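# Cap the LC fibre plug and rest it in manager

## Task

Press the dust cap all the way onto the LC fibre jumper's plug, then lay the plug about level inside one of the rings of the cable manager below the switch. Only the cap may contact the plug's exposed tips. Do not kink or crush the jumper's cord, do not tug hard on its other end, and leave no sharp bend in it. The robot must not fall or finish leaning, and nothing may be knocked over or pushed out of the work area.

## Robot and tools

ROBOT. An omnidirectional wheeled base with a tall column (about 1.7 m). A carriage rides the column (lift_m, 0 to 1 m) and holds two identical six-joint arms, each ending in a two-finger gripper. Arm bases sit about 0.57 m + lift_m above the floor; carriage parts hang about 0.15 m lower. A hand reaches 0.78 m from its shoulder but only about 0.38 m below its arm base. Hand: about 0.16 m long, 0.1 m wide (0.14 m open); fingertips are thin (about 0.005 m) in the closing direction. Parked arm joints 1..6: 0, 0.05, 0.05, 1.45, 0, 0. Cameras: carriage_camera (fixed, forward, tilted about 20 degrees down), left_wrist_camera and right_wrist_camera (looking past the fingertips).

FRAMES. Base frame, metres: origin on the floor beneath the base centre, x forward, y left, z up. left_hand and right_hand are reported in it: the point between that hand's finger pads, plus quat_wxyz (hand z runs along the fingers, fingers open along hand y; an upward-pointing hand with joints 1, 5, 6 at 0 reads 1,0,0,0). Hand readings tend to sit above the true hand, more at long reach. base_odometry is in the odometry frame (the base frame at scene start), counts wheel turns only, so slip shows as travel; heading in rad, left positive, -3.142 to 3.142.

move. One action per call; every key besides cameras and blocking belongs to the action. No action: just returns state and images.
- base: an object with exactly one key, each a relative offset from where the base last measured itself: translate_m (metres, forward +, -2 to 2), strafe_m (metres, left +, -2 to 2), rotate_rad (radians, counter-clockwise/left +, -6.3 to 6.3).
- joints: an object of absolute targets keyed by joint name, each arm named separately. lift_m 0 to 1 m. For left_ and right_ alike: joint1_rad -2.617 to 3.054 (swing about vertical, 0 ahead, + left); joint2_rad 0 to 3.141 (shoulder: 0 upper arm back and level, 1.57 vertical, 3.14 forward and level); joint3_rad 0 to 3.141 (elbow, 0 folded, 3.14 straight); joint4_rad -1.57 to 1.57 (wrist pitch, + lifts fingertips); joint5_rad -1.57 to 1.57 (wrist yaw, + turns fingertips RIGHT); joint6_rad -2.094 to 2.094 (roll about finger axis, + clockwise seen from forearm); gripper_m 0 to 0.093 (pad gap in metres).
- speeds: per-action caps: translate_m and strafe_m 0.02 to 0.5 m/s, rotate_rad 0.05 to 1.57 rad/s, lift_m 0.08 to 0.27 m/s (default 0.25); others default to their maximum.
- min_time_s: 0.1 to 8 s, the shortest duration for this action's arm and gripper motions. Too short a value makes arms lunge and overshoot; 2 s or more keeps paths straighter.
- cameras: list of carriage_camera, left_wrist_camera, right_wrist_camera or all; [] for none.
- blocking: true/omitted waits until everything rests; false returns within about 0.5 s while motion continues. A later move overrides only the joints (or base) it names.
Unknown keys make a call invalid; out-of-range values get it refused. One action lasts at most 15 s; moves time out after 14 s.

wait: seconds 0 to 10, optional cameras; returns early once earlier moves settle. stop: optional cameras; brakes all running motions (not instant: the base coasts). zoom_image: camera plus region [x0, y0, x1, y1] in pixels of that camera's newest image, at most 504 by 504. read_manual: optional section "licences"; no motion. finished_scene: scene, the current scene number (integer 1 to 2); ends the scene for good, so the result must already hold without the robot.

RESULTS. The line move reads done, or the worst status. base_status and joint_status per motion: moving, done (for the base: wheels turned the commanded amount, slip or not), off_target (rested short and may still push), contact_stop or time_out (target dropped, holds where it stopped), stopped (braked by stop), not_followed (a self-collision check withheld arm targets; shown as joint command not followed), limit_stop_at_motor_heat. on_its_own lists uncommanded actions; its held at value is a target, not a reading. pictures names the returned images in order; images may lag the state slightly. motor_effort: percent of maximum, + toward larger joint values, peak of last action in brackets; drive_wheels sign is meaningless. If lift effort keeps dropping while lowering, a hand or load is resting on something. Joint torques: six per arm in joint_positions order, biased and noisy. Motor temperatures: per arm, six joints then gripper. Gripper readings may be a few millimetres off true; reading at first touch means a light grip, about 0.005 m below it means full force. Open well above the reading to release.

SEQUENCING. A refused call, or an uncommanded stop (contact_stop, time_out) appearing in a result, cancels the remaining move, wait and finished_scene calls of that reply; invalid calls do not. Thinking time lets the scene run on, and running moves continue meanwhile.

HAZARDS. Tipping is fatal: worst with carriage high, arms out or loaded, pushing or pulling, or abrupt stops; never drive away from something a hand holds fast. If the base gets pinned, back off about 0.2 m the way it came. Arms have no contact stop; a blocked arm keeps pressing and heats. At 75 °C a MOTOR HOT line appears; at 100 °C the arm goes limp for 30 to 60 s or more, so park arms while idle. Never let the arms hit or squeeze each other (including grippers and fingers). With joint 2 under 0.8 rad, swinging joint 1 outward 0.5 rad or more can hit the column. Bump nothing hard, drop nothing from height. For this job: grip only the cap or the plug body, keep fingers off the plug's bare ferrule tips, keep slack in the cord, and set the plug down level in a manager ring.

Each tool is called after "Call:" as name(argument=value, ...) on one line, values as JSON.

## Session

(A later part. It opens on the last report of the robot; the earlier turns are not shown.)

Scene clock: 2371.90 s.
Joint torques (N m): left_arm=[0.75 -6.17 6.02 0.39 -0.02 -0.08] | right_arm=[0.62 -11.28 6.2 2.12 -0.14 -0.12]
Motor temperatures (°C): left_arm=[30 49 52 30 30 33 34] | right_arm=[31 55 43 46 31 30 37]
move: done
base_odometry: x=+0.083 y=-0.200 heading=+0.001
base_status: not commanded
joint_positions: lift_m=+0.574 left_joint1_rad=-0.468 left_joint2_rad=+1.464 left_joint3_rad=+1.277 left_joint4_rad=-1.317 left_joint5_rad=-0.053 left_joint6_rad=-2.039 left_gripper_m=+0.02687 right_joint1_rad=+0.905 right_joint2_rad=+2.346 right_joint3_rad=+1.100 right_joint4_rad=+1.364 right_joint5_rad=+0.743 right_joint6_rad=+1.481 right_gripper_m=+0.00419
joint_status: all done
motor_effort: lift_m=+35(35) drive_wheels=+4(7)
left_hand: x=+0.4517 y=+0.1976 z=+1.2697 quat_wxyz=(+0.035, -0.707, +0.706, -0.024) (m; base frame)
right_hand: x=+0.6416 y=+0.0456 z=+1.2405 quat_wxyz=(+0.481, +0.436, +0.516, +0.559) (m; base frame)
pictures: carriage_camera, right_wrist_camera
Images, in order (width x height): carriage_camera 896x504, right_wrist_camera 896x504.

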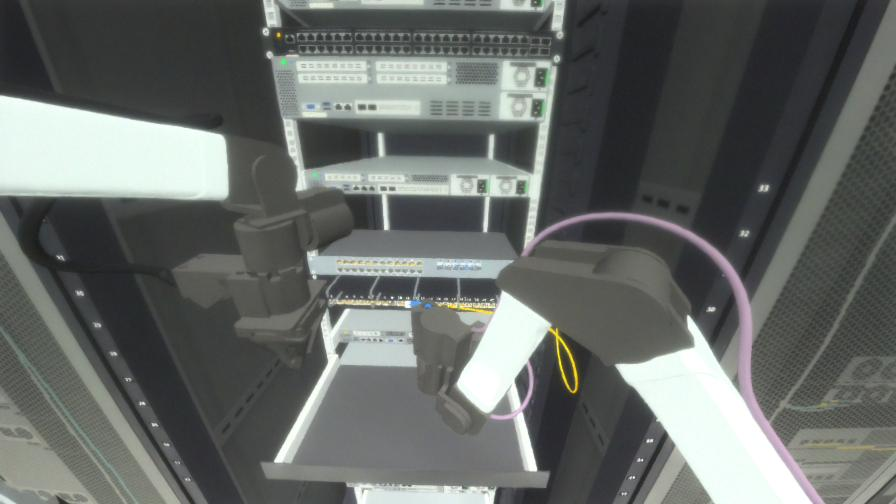

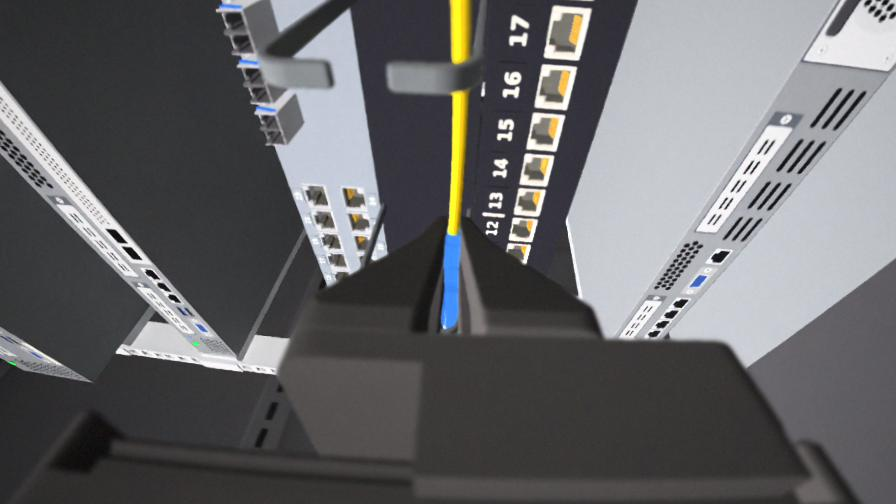

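Call:
move(joints={"lift_m": 0.5717}, speeds={"lift_m": 0.08}, cameras=["right_wrist_camera", "carriage_camera"])

Call:
zoom_image(camera="carriage_camera", region=[390, 282, 460, 322])

Call:
zoom_image(camera="right_wrist_camera", region=[400, 210, 510, 350])

Scene clock: 2381.20 s.
Joint torques (N m): left_arm=[0.72 -6.09 6.11 0.37 -0.02 -0.08] | right_arm=[0.58 -11.28 6.13 2.05 -0.14 -0.13]
move: done
base_odometry: x=+0.083 y=-0.200 heading=+0.001
base_status: not commanded
joint_positions: lift_m=+0.572 left_joint1_rad=-0.468 left_joint2_rad=+1.463 left_joint3_rad=+1.277 left_joint4_rad=-1.316 left_joint5_rad=-0.053 left_joint6_rad=-2.040 left_gripper_m=+0.02687 right_joint1_rad=+0.905 right_joint2_rad=+2.346 right_joint3_rad=+1.101 right_joint4_rad=+1.369 right_joint5_rad=+0.743 right_joint6_rad=+1.482 right_gripper_m=+0.00419
joint_status: all done
motor_effort: lift_m=+33(34) drive_wheels=+4(4)
left_hand: x=+0.4519 y=+0.1975 z=+1.2683 quat_wxyz=(+0.036, -0.707, +0.706, -0.025) (m; base frame)
right_hand: x=+0.6416 y=+0.0456 z=+1.2401 quat_wxyz=(+0.481, +0.436, +0.514, +0.561) (m; base frame)
pictures: carriage_camera, right_wrist_camera
Images, in order (width x height): carriage_camera 896x504, right_wrist_camera 896x504.

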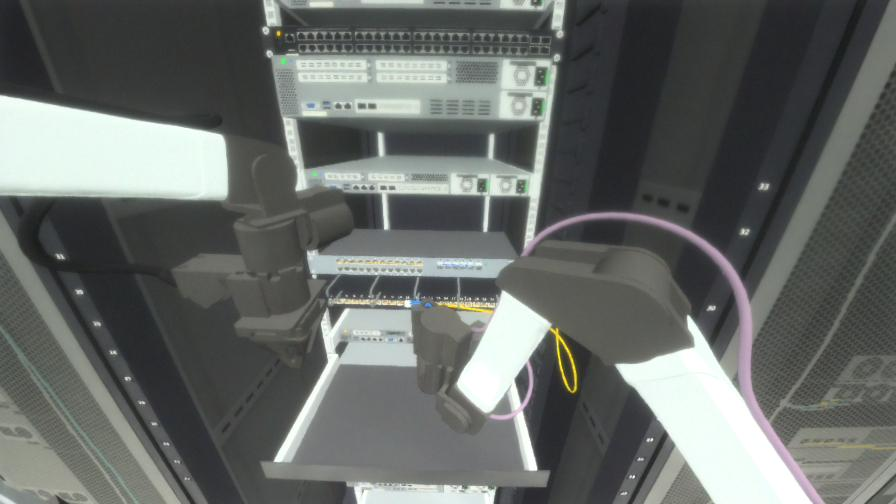

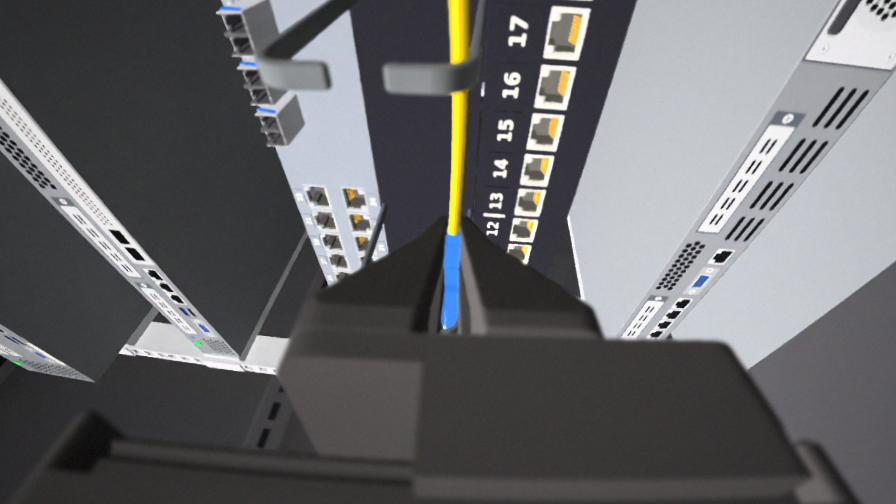

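Scaled by 7.200 from the camera's 896x504 image, which has a finer 1280x720 frame.

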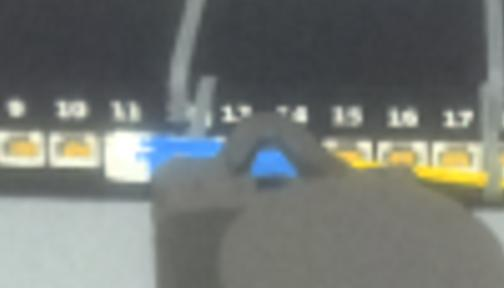

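Scaled by 3.600 from the camera's 896x504 image, which has a finer 1280x720 frame.

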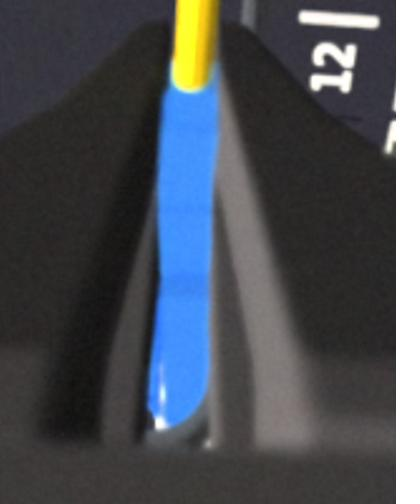

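Call:
move(joints={"right_gripper_m": 0.010}, min_time_s=1.5, cameras=["right_wrist_camera", "carriage_camera"])

Call:
zoom_image(camera="carriage_camera", region=[390, 282, 460, 322])

Call:
zoom_image(camera="right_wrist_camera", region=[380, 190, 530, 350])

Scene clock: 2389.67 s.
Joint torques (N m): left_arm=[0.7 -6.09 6.09 0.37 -0.01 -0.08] | right_arm=[0.55 -11.29 6.13 2.04 -0.14 -0.13]
move: done
base_odometry: x=+0.083 y=-0.200 heading=+0.001
base_status: not commanded
joint_positions: lift_m=+0.572 left_joint1_rad=-0.468 left_joint2_rad=+1.463 left_joint3_rad=+1.277 left_joint4_rad=-1.316 left_joint5_rad=-0.053 left_joint6_rad=-2.040 left_gripper_m=+0.02687 right_joint1_rad=+0.905 right_joint2_rad=+2.346 right_joint3_rad=+1.101 right_joint4_rad=+1.370 right_joint5_rad=+0.743 right_joint6_rad=+1.482 right_gripper_m=+0.00990
joint_status: all done
motor_effort: lift_m=+33(33) drive_wheels=+2(5)
left_hand: x=+0.4519 y=+0.1975 z=+1.2683 quat_wxyz=(+0.036, -0.707, +0.706, -0.025) (m; base frame)
right_hand: x=+0.6416 y=+0.0456 z=+1.2402 quat_wxyz=(+0.481, +0.436, +0.514, +0.561) (m; base frame)
pictures: carriage_camera, right_wrist_camera
Images, in order (width x height): carriage_camera 896x504, right_wrist_camera 896x504.

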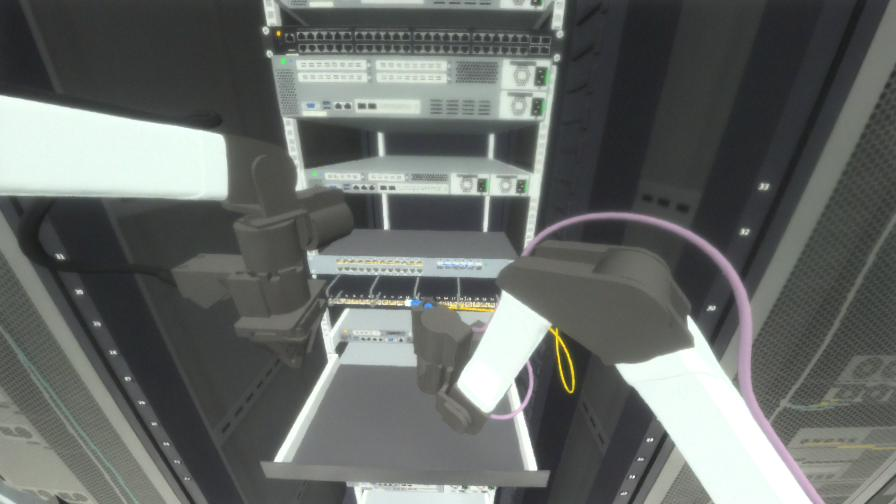

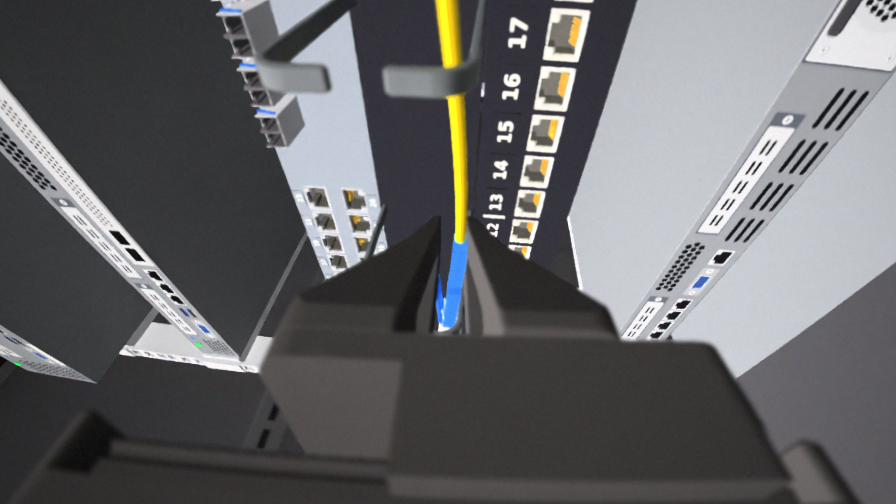

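Scaled by 7.200 from the camera's 896x504 image, which has a finer 1280x720 frame.

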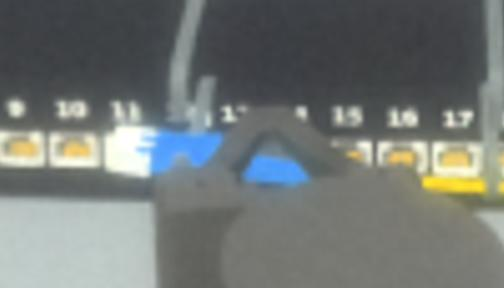

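Scaled by 3.150 from the camera's 896x504 image, which has a finer 1280x720 frame.

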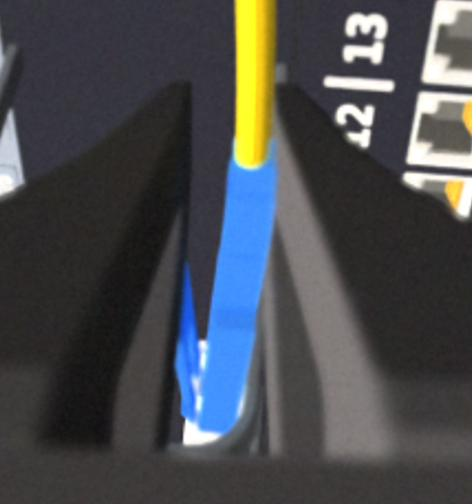

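Call:
move(joints={"right_gripper_m": 0.018}, min_time_s=1.5, cameras=["right_wrist_camera"])

Call:
zoom_image(camera="right_wrist_camera", region=[380, 190, 530, 350])

Scene clock: 2403.03 s.
Joint torques (N m): left_arm=[0.7 -6.09 6.08 0.38 -0.01 -0.08] | right_arm=[0.55 -11.29 6.11 2.1 -0.14 -0.13]
move: done
base_odometry: x=+0.083 y=-0.200 heading=+0.001
base_status: not commanded
joint_positions: lift_m=+0.572 left_joint1_rad=-0.468 left_joint2_rad=+1.463 left_joint3_rad=+1.277 left_joint4_rad=-1.316 left_joint5_rad=-0.053 left_joint6_rad=-2.040 left_gripper_m=+0.02687 right_joint1_rad=+0.905 right_joint2_rad=+2.346 right_joint3_rad=+1.101 right_joint4_rad=+1.366 right_joint5_rad=+0.743 right_joint6_rad=+1.482 right_gripper_m=+0.01786
joint_status: all done
motor_effort: lift_m=+33(33) drive_wheels=+6(7)
left_hand: x=+0.4519 y=+0.1975 z=+1.2683 quat_wxyz=(+0.036, -0.707, +0.706, -0.025) (m; base frame)
right_hand: x=+0.6417 y=+0.0457 z=+1.2393 quat_wxyz=(+0.481, +0.436, +0.515, +0.560) (m; base frame)
pictures: right_wrist_camera
Images, in order (width x height): right_wrist_camera 896x504.

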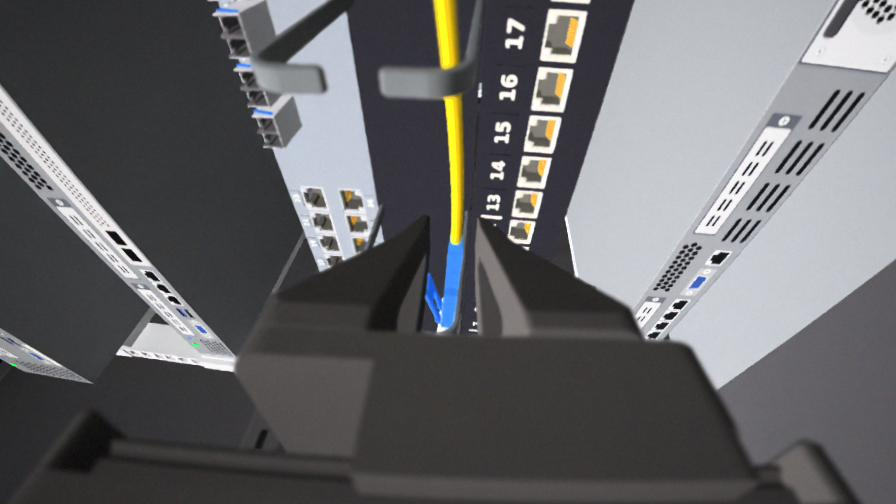

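Scaled by 3.150 from the camera's 896x504 image, which has a finer 1280x720 frame.

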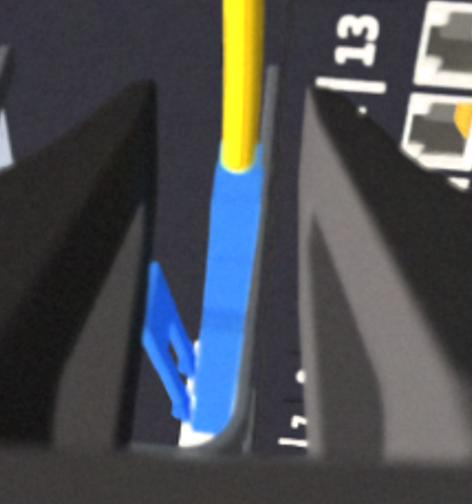

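Call:
move(joints={"right_gripper_m": 0.032}, min_time_s=1.5, cameras=["right_wrist_camera", "carriage_camera"])

Call:
zoom_image(camera="right_wrist_camera", region=[380, 190, 530, 350])

Call:
zoom_image(camera="carriage_camera", region=[390, 282, 460, 322])

Scene clock: 2416.30 s.
Joint torques (N m): left_arm=[0.72 -6.11 6.05 0.37 -0.02 -0.09] | right_arm=[0.57 -11.3 6.13 2.1 -0.14 -0.13]
move: done
base_odometry: x=+0.083 y=-0.200 heading=+0.001
base_status: not commanded
joint_positions: lift_m=+0.572 left_joint1_rad=-0.468 left_joint2_rad=+1.463 left_joint3_rad=+1.277 left_joint4_rad=-1.316 left_joint5_rad=-0.053 left_joint6_rad=-2.040 left_gripper_m=+0.02687 right_joint1_rad=+0.905 right_joint2_rad=+2.346 right_joint3_rad=+1.101 right_joint4_rad=+1.365 right_joint5_rad=+0.743 right_joint6_rad=+1.482 right_gripper_m=+0.03186
joint_status: all done
motor_effort: lift_m=+33(33) drive_wheels=+2(6)
left_hand: x=+0.4519 y=+0.1975 z=+1.2683 quat_wxyz=(+0.036, -0.707, +0.706, -0.025) (m; base frame)
right_hand: x=+0.6417 y=+0.0457 z=+1.2393 quat_wxyz=(+0.481, +0.436, +0.515, +0.560) (m; base frame)
pictures: carriage_camera, right_wrist_camera
Images, in order (width x height): carriage_camera 896x504, right_wrist_camera 896x504.

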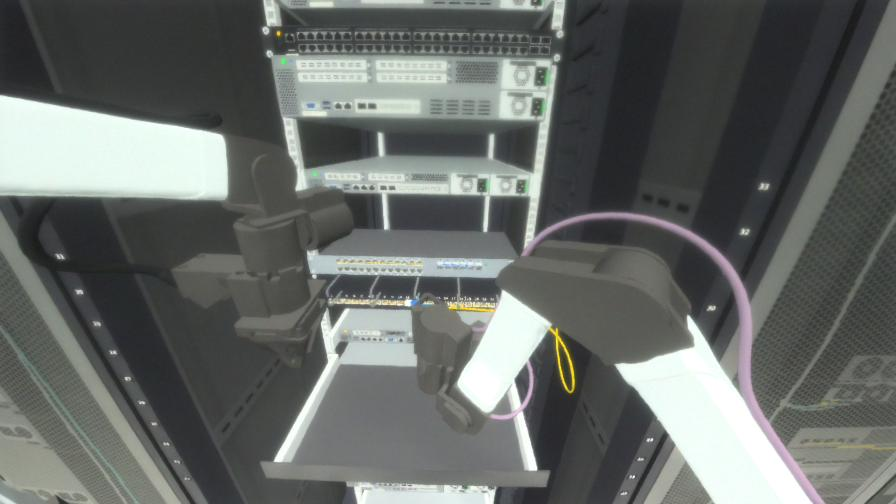

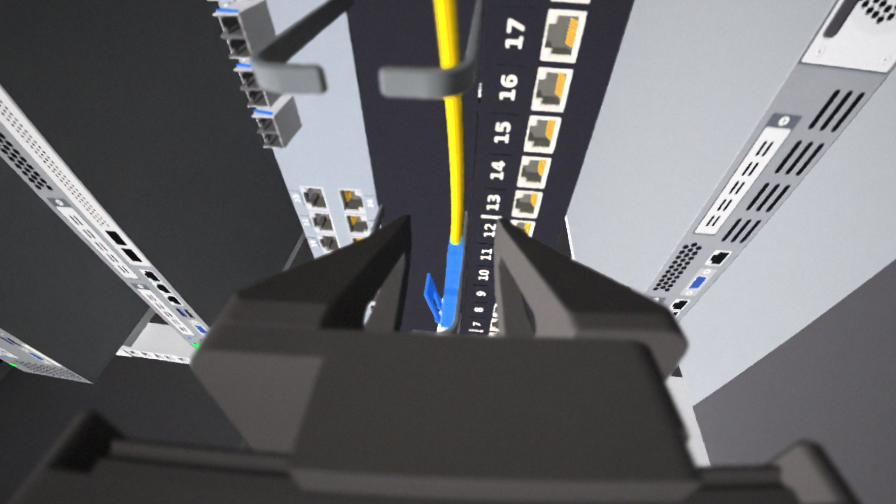

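Scaled by 3.150 from the camera's 896x504 image, which has a finer 1280x720 frame.

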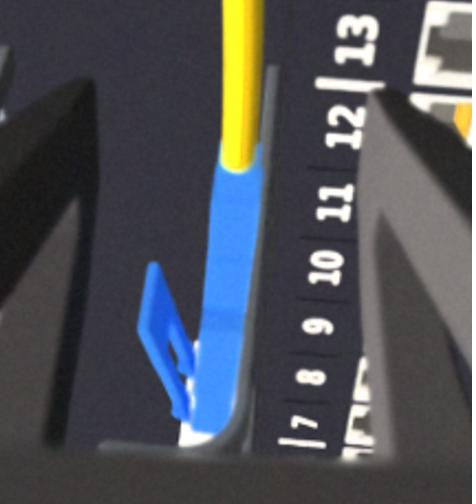

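Scaled by 7.200 from the camera's 896x504 image, which has a finer 1280x720 frame.

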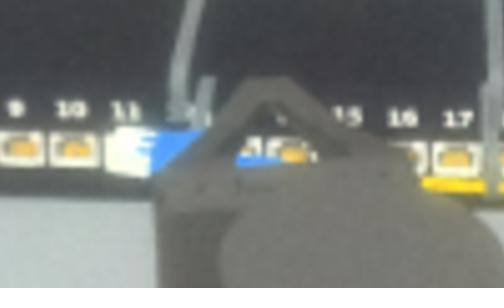

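Call:
move(joints={"right_joint1_rad": 0.9112, "right_joint2_rad": 2.322, "right_joint3_rad": 1.089, "right_joint4_rad": 1.366, "right_joint5_rad": 0.751, "right_joint6_rad": 1.474}, min_time_s=0.6)

Call:
move(joints={"right_joint1_rad": 0.9698, "right_joint2_rad": 2.2764, "right_joint3_rad": 0.9836, "right_joint4_rad": 1.4356, "right_joint5_rad": 0.8123, "right_joint6_rad": 1.458}, min_time_s=1.8, cameras=["right_wrist_camera"])

Call:
zoom_image(camera="right_wrist_camera", region=[380, 130, 550, 350])

Scene clock: 2448.00 s.
Joint torques (N m): left_arm=[0.73 -6.11 6.04 0.37 -0.02 -0.08] | right_arm=[0.58 -14.75 3.89 2.3 0.04 -0.31]
Motor temperatures (°C): left_arm=[29 48 51 30 29 33 33] | right_arm=[31 55 44 45 31 30 35]
move: done
base_odometry: x=+0.083 y=-0.200 heading=+0.001
base_status: not commanded
joint_positions: lift_m=+0.572 left_joint1_rad=-0.468 left_joint2_rad=+1.463 left_joint3_rad=+1.277 left_joint4_rad=-1.316 left_joint5_rad=-0.053 left_joint6_rad=-2.040 left_gripper_m=+0.02687 right_joint1_rad=+0.905 right_joint2_rad=+2.346 right_joint3_rad=+1.101 right_joint4_rad=+1.365 right_joint5_rad=+0.743 right_joint6_rad=+1.482 right_gripper_m=+0.03186
joint_status: all done
motor_effort: lift_m=+33(33) drive_wheels=+7(7)
left_hand: x=+0.4519 y=+0.1975 z=+1.2683 quat_wxyz=(+0.036, -0.707, +0.706, -0.025) (m; base frame)
right_hand: x=+0.6417 y=+0.0457 z=+1.2393 quat_wxyz=(+0.481, +0.436, +0.515, +0.560) (m; base frame)
pictures: none

Scene clock: 2450.10 s.
Joint torques (N m): left_arm=[0.72 -6.08 6.06 0.38 -0.01 -0.08] | right_arm=[0.55 -14.53 3.59 2.27 0.06 -0.33]
Motor temperatures (°C): left_arm=[29 48 51 30 29 33 33] | right_arm=[31 55 44 45 31 30 35]
move: done
base_odometry: x=+0.083 y=-0.200 heading=+0.001
base_status: not commanded
joint_positions: lift_m=+0.572 left_joint1_rad=-0.468 left_joint2_rad=+1.463 left_joint3_rad=+1.277 left_joint4_rad=-1.316 left_joint5_rad=-0.053 left_joint6_rad=-2.040 left_gripper_m=+0.02687 right_joint1_rad=+0.964 right_joint2_rad=+2.306 right_joint3_rad=+0.995 right_joint4_rad=+1.433 right_joint5_rad=+0.801 right_joint6_rad=+1.467 right_gripper_m=+0.03186
joint_status: all done
motor_effort: lift_m=+33(33) drive_wheels=+2(6)
left_hand: x=+0.4519 y=+0.1975 z=+1.2683 quat_wxyz=(+0.036, -0.707, +0.706, -0.025) (m; base frame)
right_hand: x=+0.6096 y=+0.0420 z=+1.2378 quat_wxyz=(+0.482, +0.435, +0.518, +0.557) (m; base frame)
pictures: right_wrist_camera
Images, in order (width x height): right_wrist_camera 896x504.

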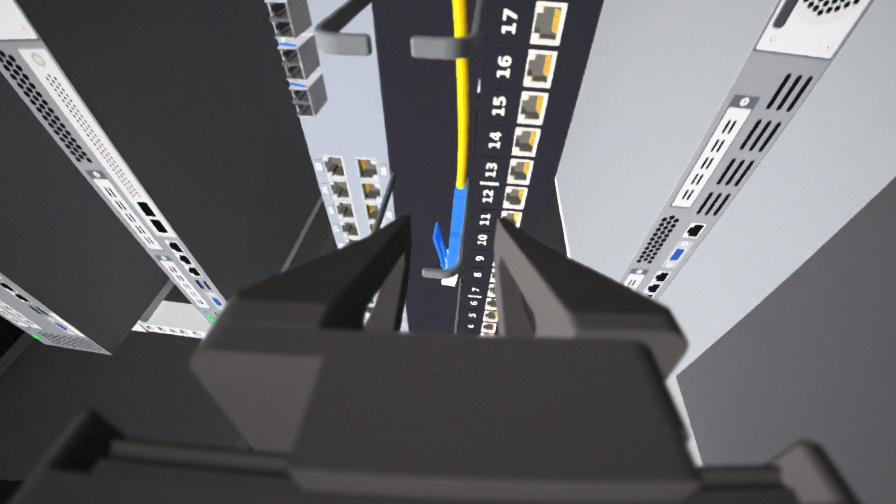

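Scaled by 2.291 from the camera's 896x504 image, which has a finer 1280x720 frame.

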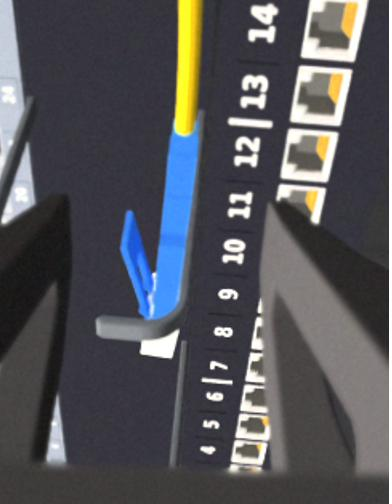

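Call:
move(joints={"right_joint1_rad": 1.0441, "right_joint2_rad": 2.2386, "right_joint3_rad": 0.8882, "right_joint4_rad": 1.504, "right_joint5_rad": 0.8859, "right_joint6_rad": 1.444}, min_time_s=1.8, cameras=["right_wrist_camera", "carriage_camera"])

Call:
zoom_image(camera="right_wrist_camera", region=[390, 60, 540, 280])

Call:
zoom_image(camera="carriage_camera", region=[390, 282, 470, 328])

Scene clock: 2459.57 s.
Joint torques (N m): left_arm=[0.75 -6.11 6.05 0.38 -0.01 -0.08] | right_arm=[0.54 -13.72 3.28 2.22 0.06 -0.32]
Motor temperatures (°C): left_arm=[29 48 51 30 29 33 33] | right_arm=[31 56 43 45 31 30 35]
move: done
base_odometry: x=+0.083 y=-0.200 heading=+0.001
base_status: not commanded
joint_positions: lift_m=+0.572 left_joint1_rad=-0.468 left_joint2_rad=+1.463 left_joint3_rad=+1.277 left_joint4_rad=-1.316 left_joint5_rad=-0.053 left_joint6_rad=-2.040 left_gripper_m=+0.02687 right_joint1_rad=+1.038 right_joint2_rad=+2.266 right_joint3_rad=+0.899 right_joint4_rad=+1.501 right_joint5_rad=+0.875 right_joint6_rad=+1.453 right_gripper_m=+0.03186
joint_status: all done
motor_effort: lift_m=+33(33) drive_wheels=+2(8)
left_hand: x=+0.4519 y=+0.1975 z=+1.2683 quat_wxyz=(+0.036, -0.707, +0.706, -0.025) (m; base frame)
right_hand: x=+0.5747 y=+0.0398 z=+1.2390 quat_wxyz=(+0.482, +0.435, +0.518, +0.557) (m; base frame)
pictures: carriage_camera, right_wrist_camera
Images, in order (width x height): carriage_camera 896x504, right_wrist_camera 896x504.

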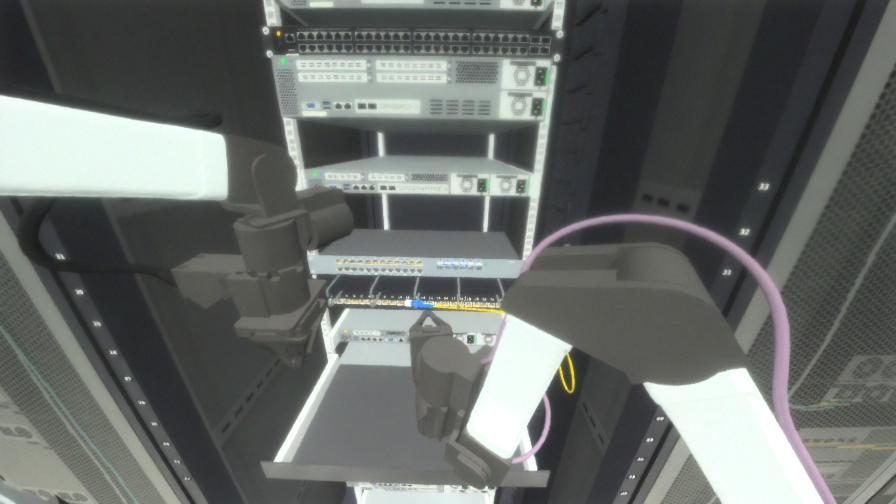

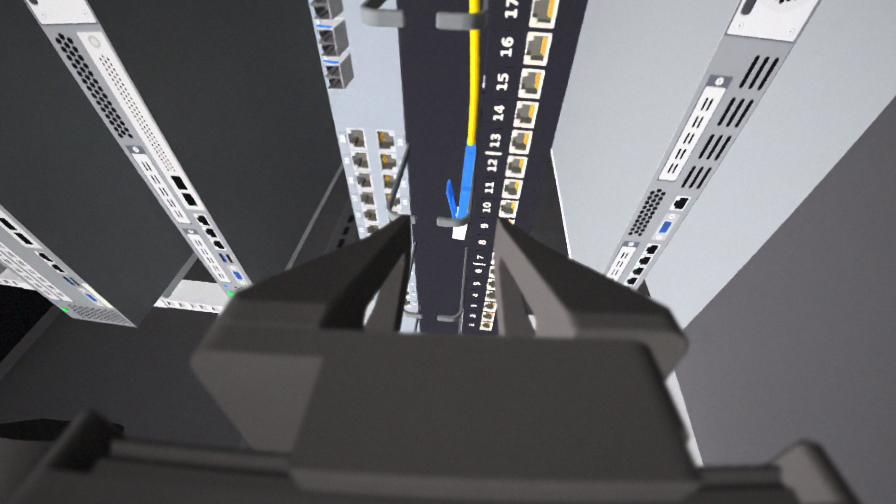

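Scaled by 2.291 from the camera's 896x504 image, which has a finer 1280x720 frame.

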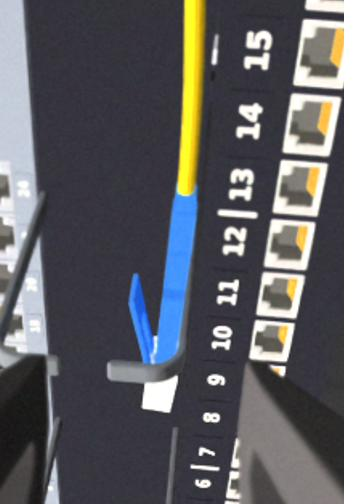

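Scaled by 6.300 from the camera's 896x504 image, which has a finer 1280x720 frame.

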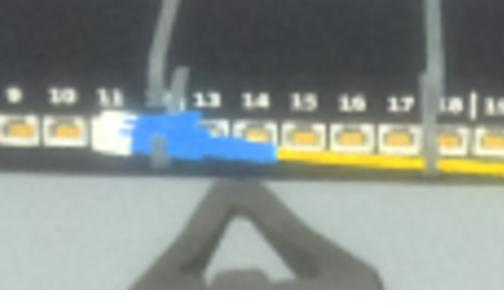

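Call:
move(joints={"right_joint1_rad": 1.2432, "right_joint2_rad": 2.0804, "right_joint3_rad": 0.7407, "right_joint4_rad": 1.3387, "right_joint5_rad": 1.1595, "right_joint6_rad": 1.571}, min_time_s=2, cameras=["carriage_camera", "right_wrist_camera"])

Call:
zoom_image(camera="carriage_camera", region=[390, 282, 520, 360])

Scene clock: 2483.03 s.
Joint torques (N m): left_arm=[0.72 -6.09 6.08 0.37 -0.02 -0.09] | right_arm=[0.51 -12.1 3.22 1.84 0.14 -0.09]
Motor temperatures (°C): left_arm=[29 47 51 30 29 33 33] | right_arm=[31 57 42 45 31 30 34]
move: done
base_odometry: x=+0.083 y=-0.200 heading=+0.001
base_status: not commanded
joint_positions: lift_m=+0.572 left_joint1_rad=-0.468 left_joint2_rad=+1.463 left_joint3_rad=+1.277 left_joint4_rad=-1.316 left_joint5_rad=-0.053 left_joint6_rad=-2.040 left_gripper_m=+0.02687 right_joint1_rad=+1.238 right_joint2_rad=+2.105 right_joint3_rad=+0.751 right_joint4_rad=+1.354 right_joint5_rad=+1.149 right_joint6_rad=+1.560 right_gripper_m=+0.03186
joint_status: all done
motor_effort: lift_m=+33(33) drive_wheels=+2(7)
left_hand: x=+0.4519 y=+0.1975 z=+1.2683 quat_wxyz=(+0.036, -0.707, +0.706, -0.025) (m; base frame)
right_hand: x=+0.4996 y=+0.0297 z=+1.2402 quat_wxyz=(+0.480, +0.474, +0.524, +0.519) (m; base frame)
pictures: carriage_camera, right_wrist_camera
Images, in order (width x height): carriage_camera 896x504, right_wrist_camera 896x504.

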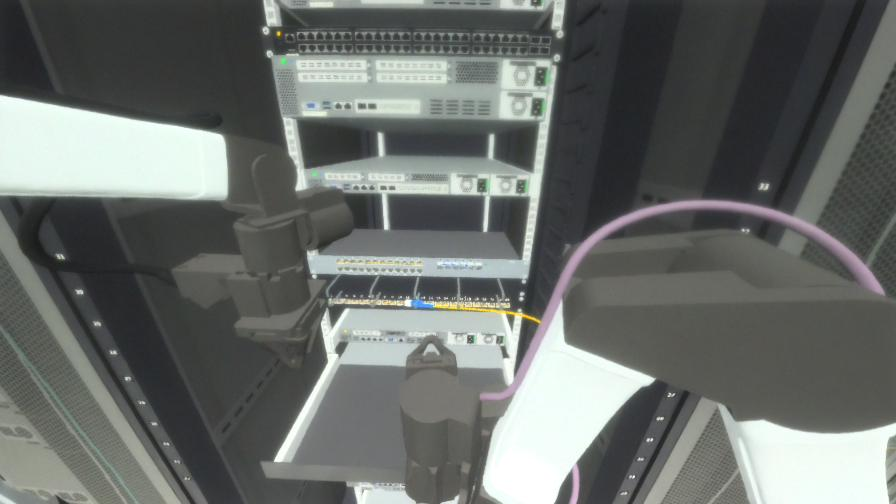

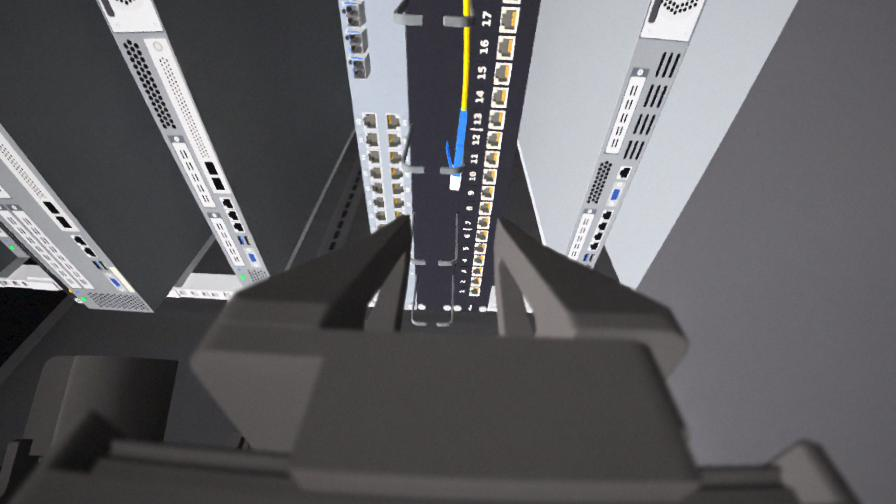

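Scaled by 3.877 from the camera's 896x504 image, which has a finer 1280x720 frame.

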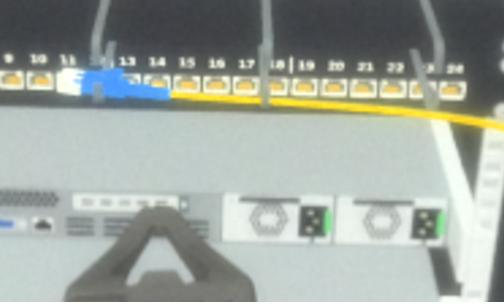

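Call:
move(joints={"right_joint1_rad": 1.365, "right_joint2_rad": 1.721, "right_joint3_rad": 0.5536, "right_joint4_rad": 1.183, "right_joint5_rad": 1.33, "right_joint6_rad": 1.571}, min_time_s=2)

Call:
move(joints={"right_joint2_rad": 0.9, "right_joint3_rad": 0.05, "right_joint4_rad": 1.5}, min_time_s=2, cameras=["carriage_camera"])

Call:
zoom_image(camera="carriage_camera", region=[390, 270, 620, 410])

Scene clock: 2496.97 s.
Joint torques (N m): left_arm=[0.75 -6.08 6.08 0.37 -0.02 -0.08] | right_arm=[0.54 -8.91 3.97 1.68 0.11 -0.1]
Motor temperatures (°C): left_arm=[29 47 50 30 29 33 33] | right_arm=[31 58 41 46 31 30 34]
move: done
base_odometry: x=+0.083 y=-0.200 heading=+0.001
base_status: not commanded
joint_positions: lift_m=+0.572 left_joint1_rad=-0.468 left_joint2_rad=+1.463 left_joint3_rad=+1.277 left_joint4_rad=-1.316 left_joint5_rad=-0.053 left_joint6_rad=-2.040 left_gripper_m=+0.02687 right_joint1_rad=+1.359 right_joint2_rad=+1.740 right_joint3_rad=+0.565 right_joint4_rad=+1.198 right_joint5_rad=+1.319 right_joint6_rad=+1.561 right_gripper_m=+0.03186
joint_status: all done
motor_effort: lift_m=+33(33) drive_wheels=+3(6)
left_hand: x=+0.4519 y=+0.1975 z=+1.2683 quat_wxyz=(+0.036, -0.707, +0.706, -0.025) (m; base frame)
right_hand: x=+0.4498 y=-0.0182 z=+1.2994 quat_wxyz=(+0.488, +0.492, +0.505, +0.514) (m; base frame)
pictures: none

Scene clock: 2499.27 s.
Joint torques (N m): left_arm=[0.73 -6.11 6.05 0.37 -0.02 -0.07] | right_arm=[0.53 -0.53 4.86 1.3 -0.33 -0.08]
Motor temperatures (°C): left_arm=[29 47 50 30 29 33 33] | right_arm=[31 57 41 45 31 30 34]
move: done
base_odometry: x=+0.083 y=-0.200 heading=+0.001
base_status: not commanded
joint_positions: lift_m=+0.572 left_joint1_rad=-0.468 left_joint2_rad=+1.463 left_joint3_rad=+1.277 left_joint4_rad=-1.316 left_joint5_rad=-0.053 left_joint6_rad=-2.040 left_gripper_m=+0.02687 right_joint1_rad=+1.359 right_joint2_rad=+0.904 right_joint3_rad=+0.063 right_joint4_rad=+1.494 right_joint5_rad=+1.324 right_joint6_rad=+1.561 right_gripper_m=+0.03186
joint_status: all done
motor_effort: lift_m=+33(33) drive_wheels=+4(7)
left_hand: x=+0.4520 y=+0.1975 z=+1.2683 quat_wxyz=(+0.036, -0.707, +0.706, -0.025) (m; base frame)
right_hand: x=+0.4133 y=-0.1886 z=+1.3750 quat_wxyz=(+0.349, +0.583, +0.292, +0.673) (m; base frame)
pictures: carriage_camera
Images, in order (width x height): carriage_camera 896x504.

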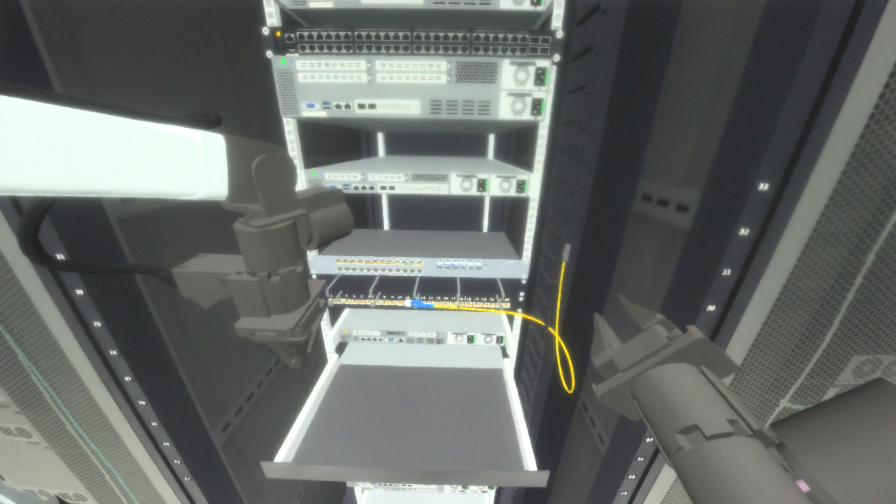

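Scaled by 2.191 from the camera's 896x504 image, which has a finer 1280x720 frame.

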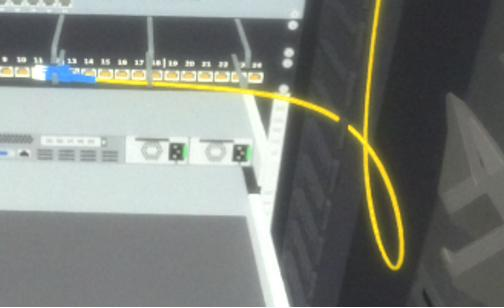

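Call:
zoom_image(camera="carriage_camera", region=[400, 286, 456, 318])

Scaled by 9.000 from the camera's 896x504 image, which has a finer 1280x720 frame.

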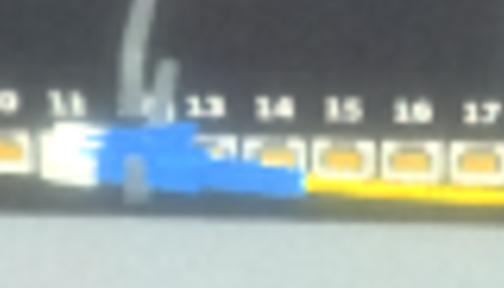

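Call:
finished_scene(scene=2)

The scene is finished: the task was done.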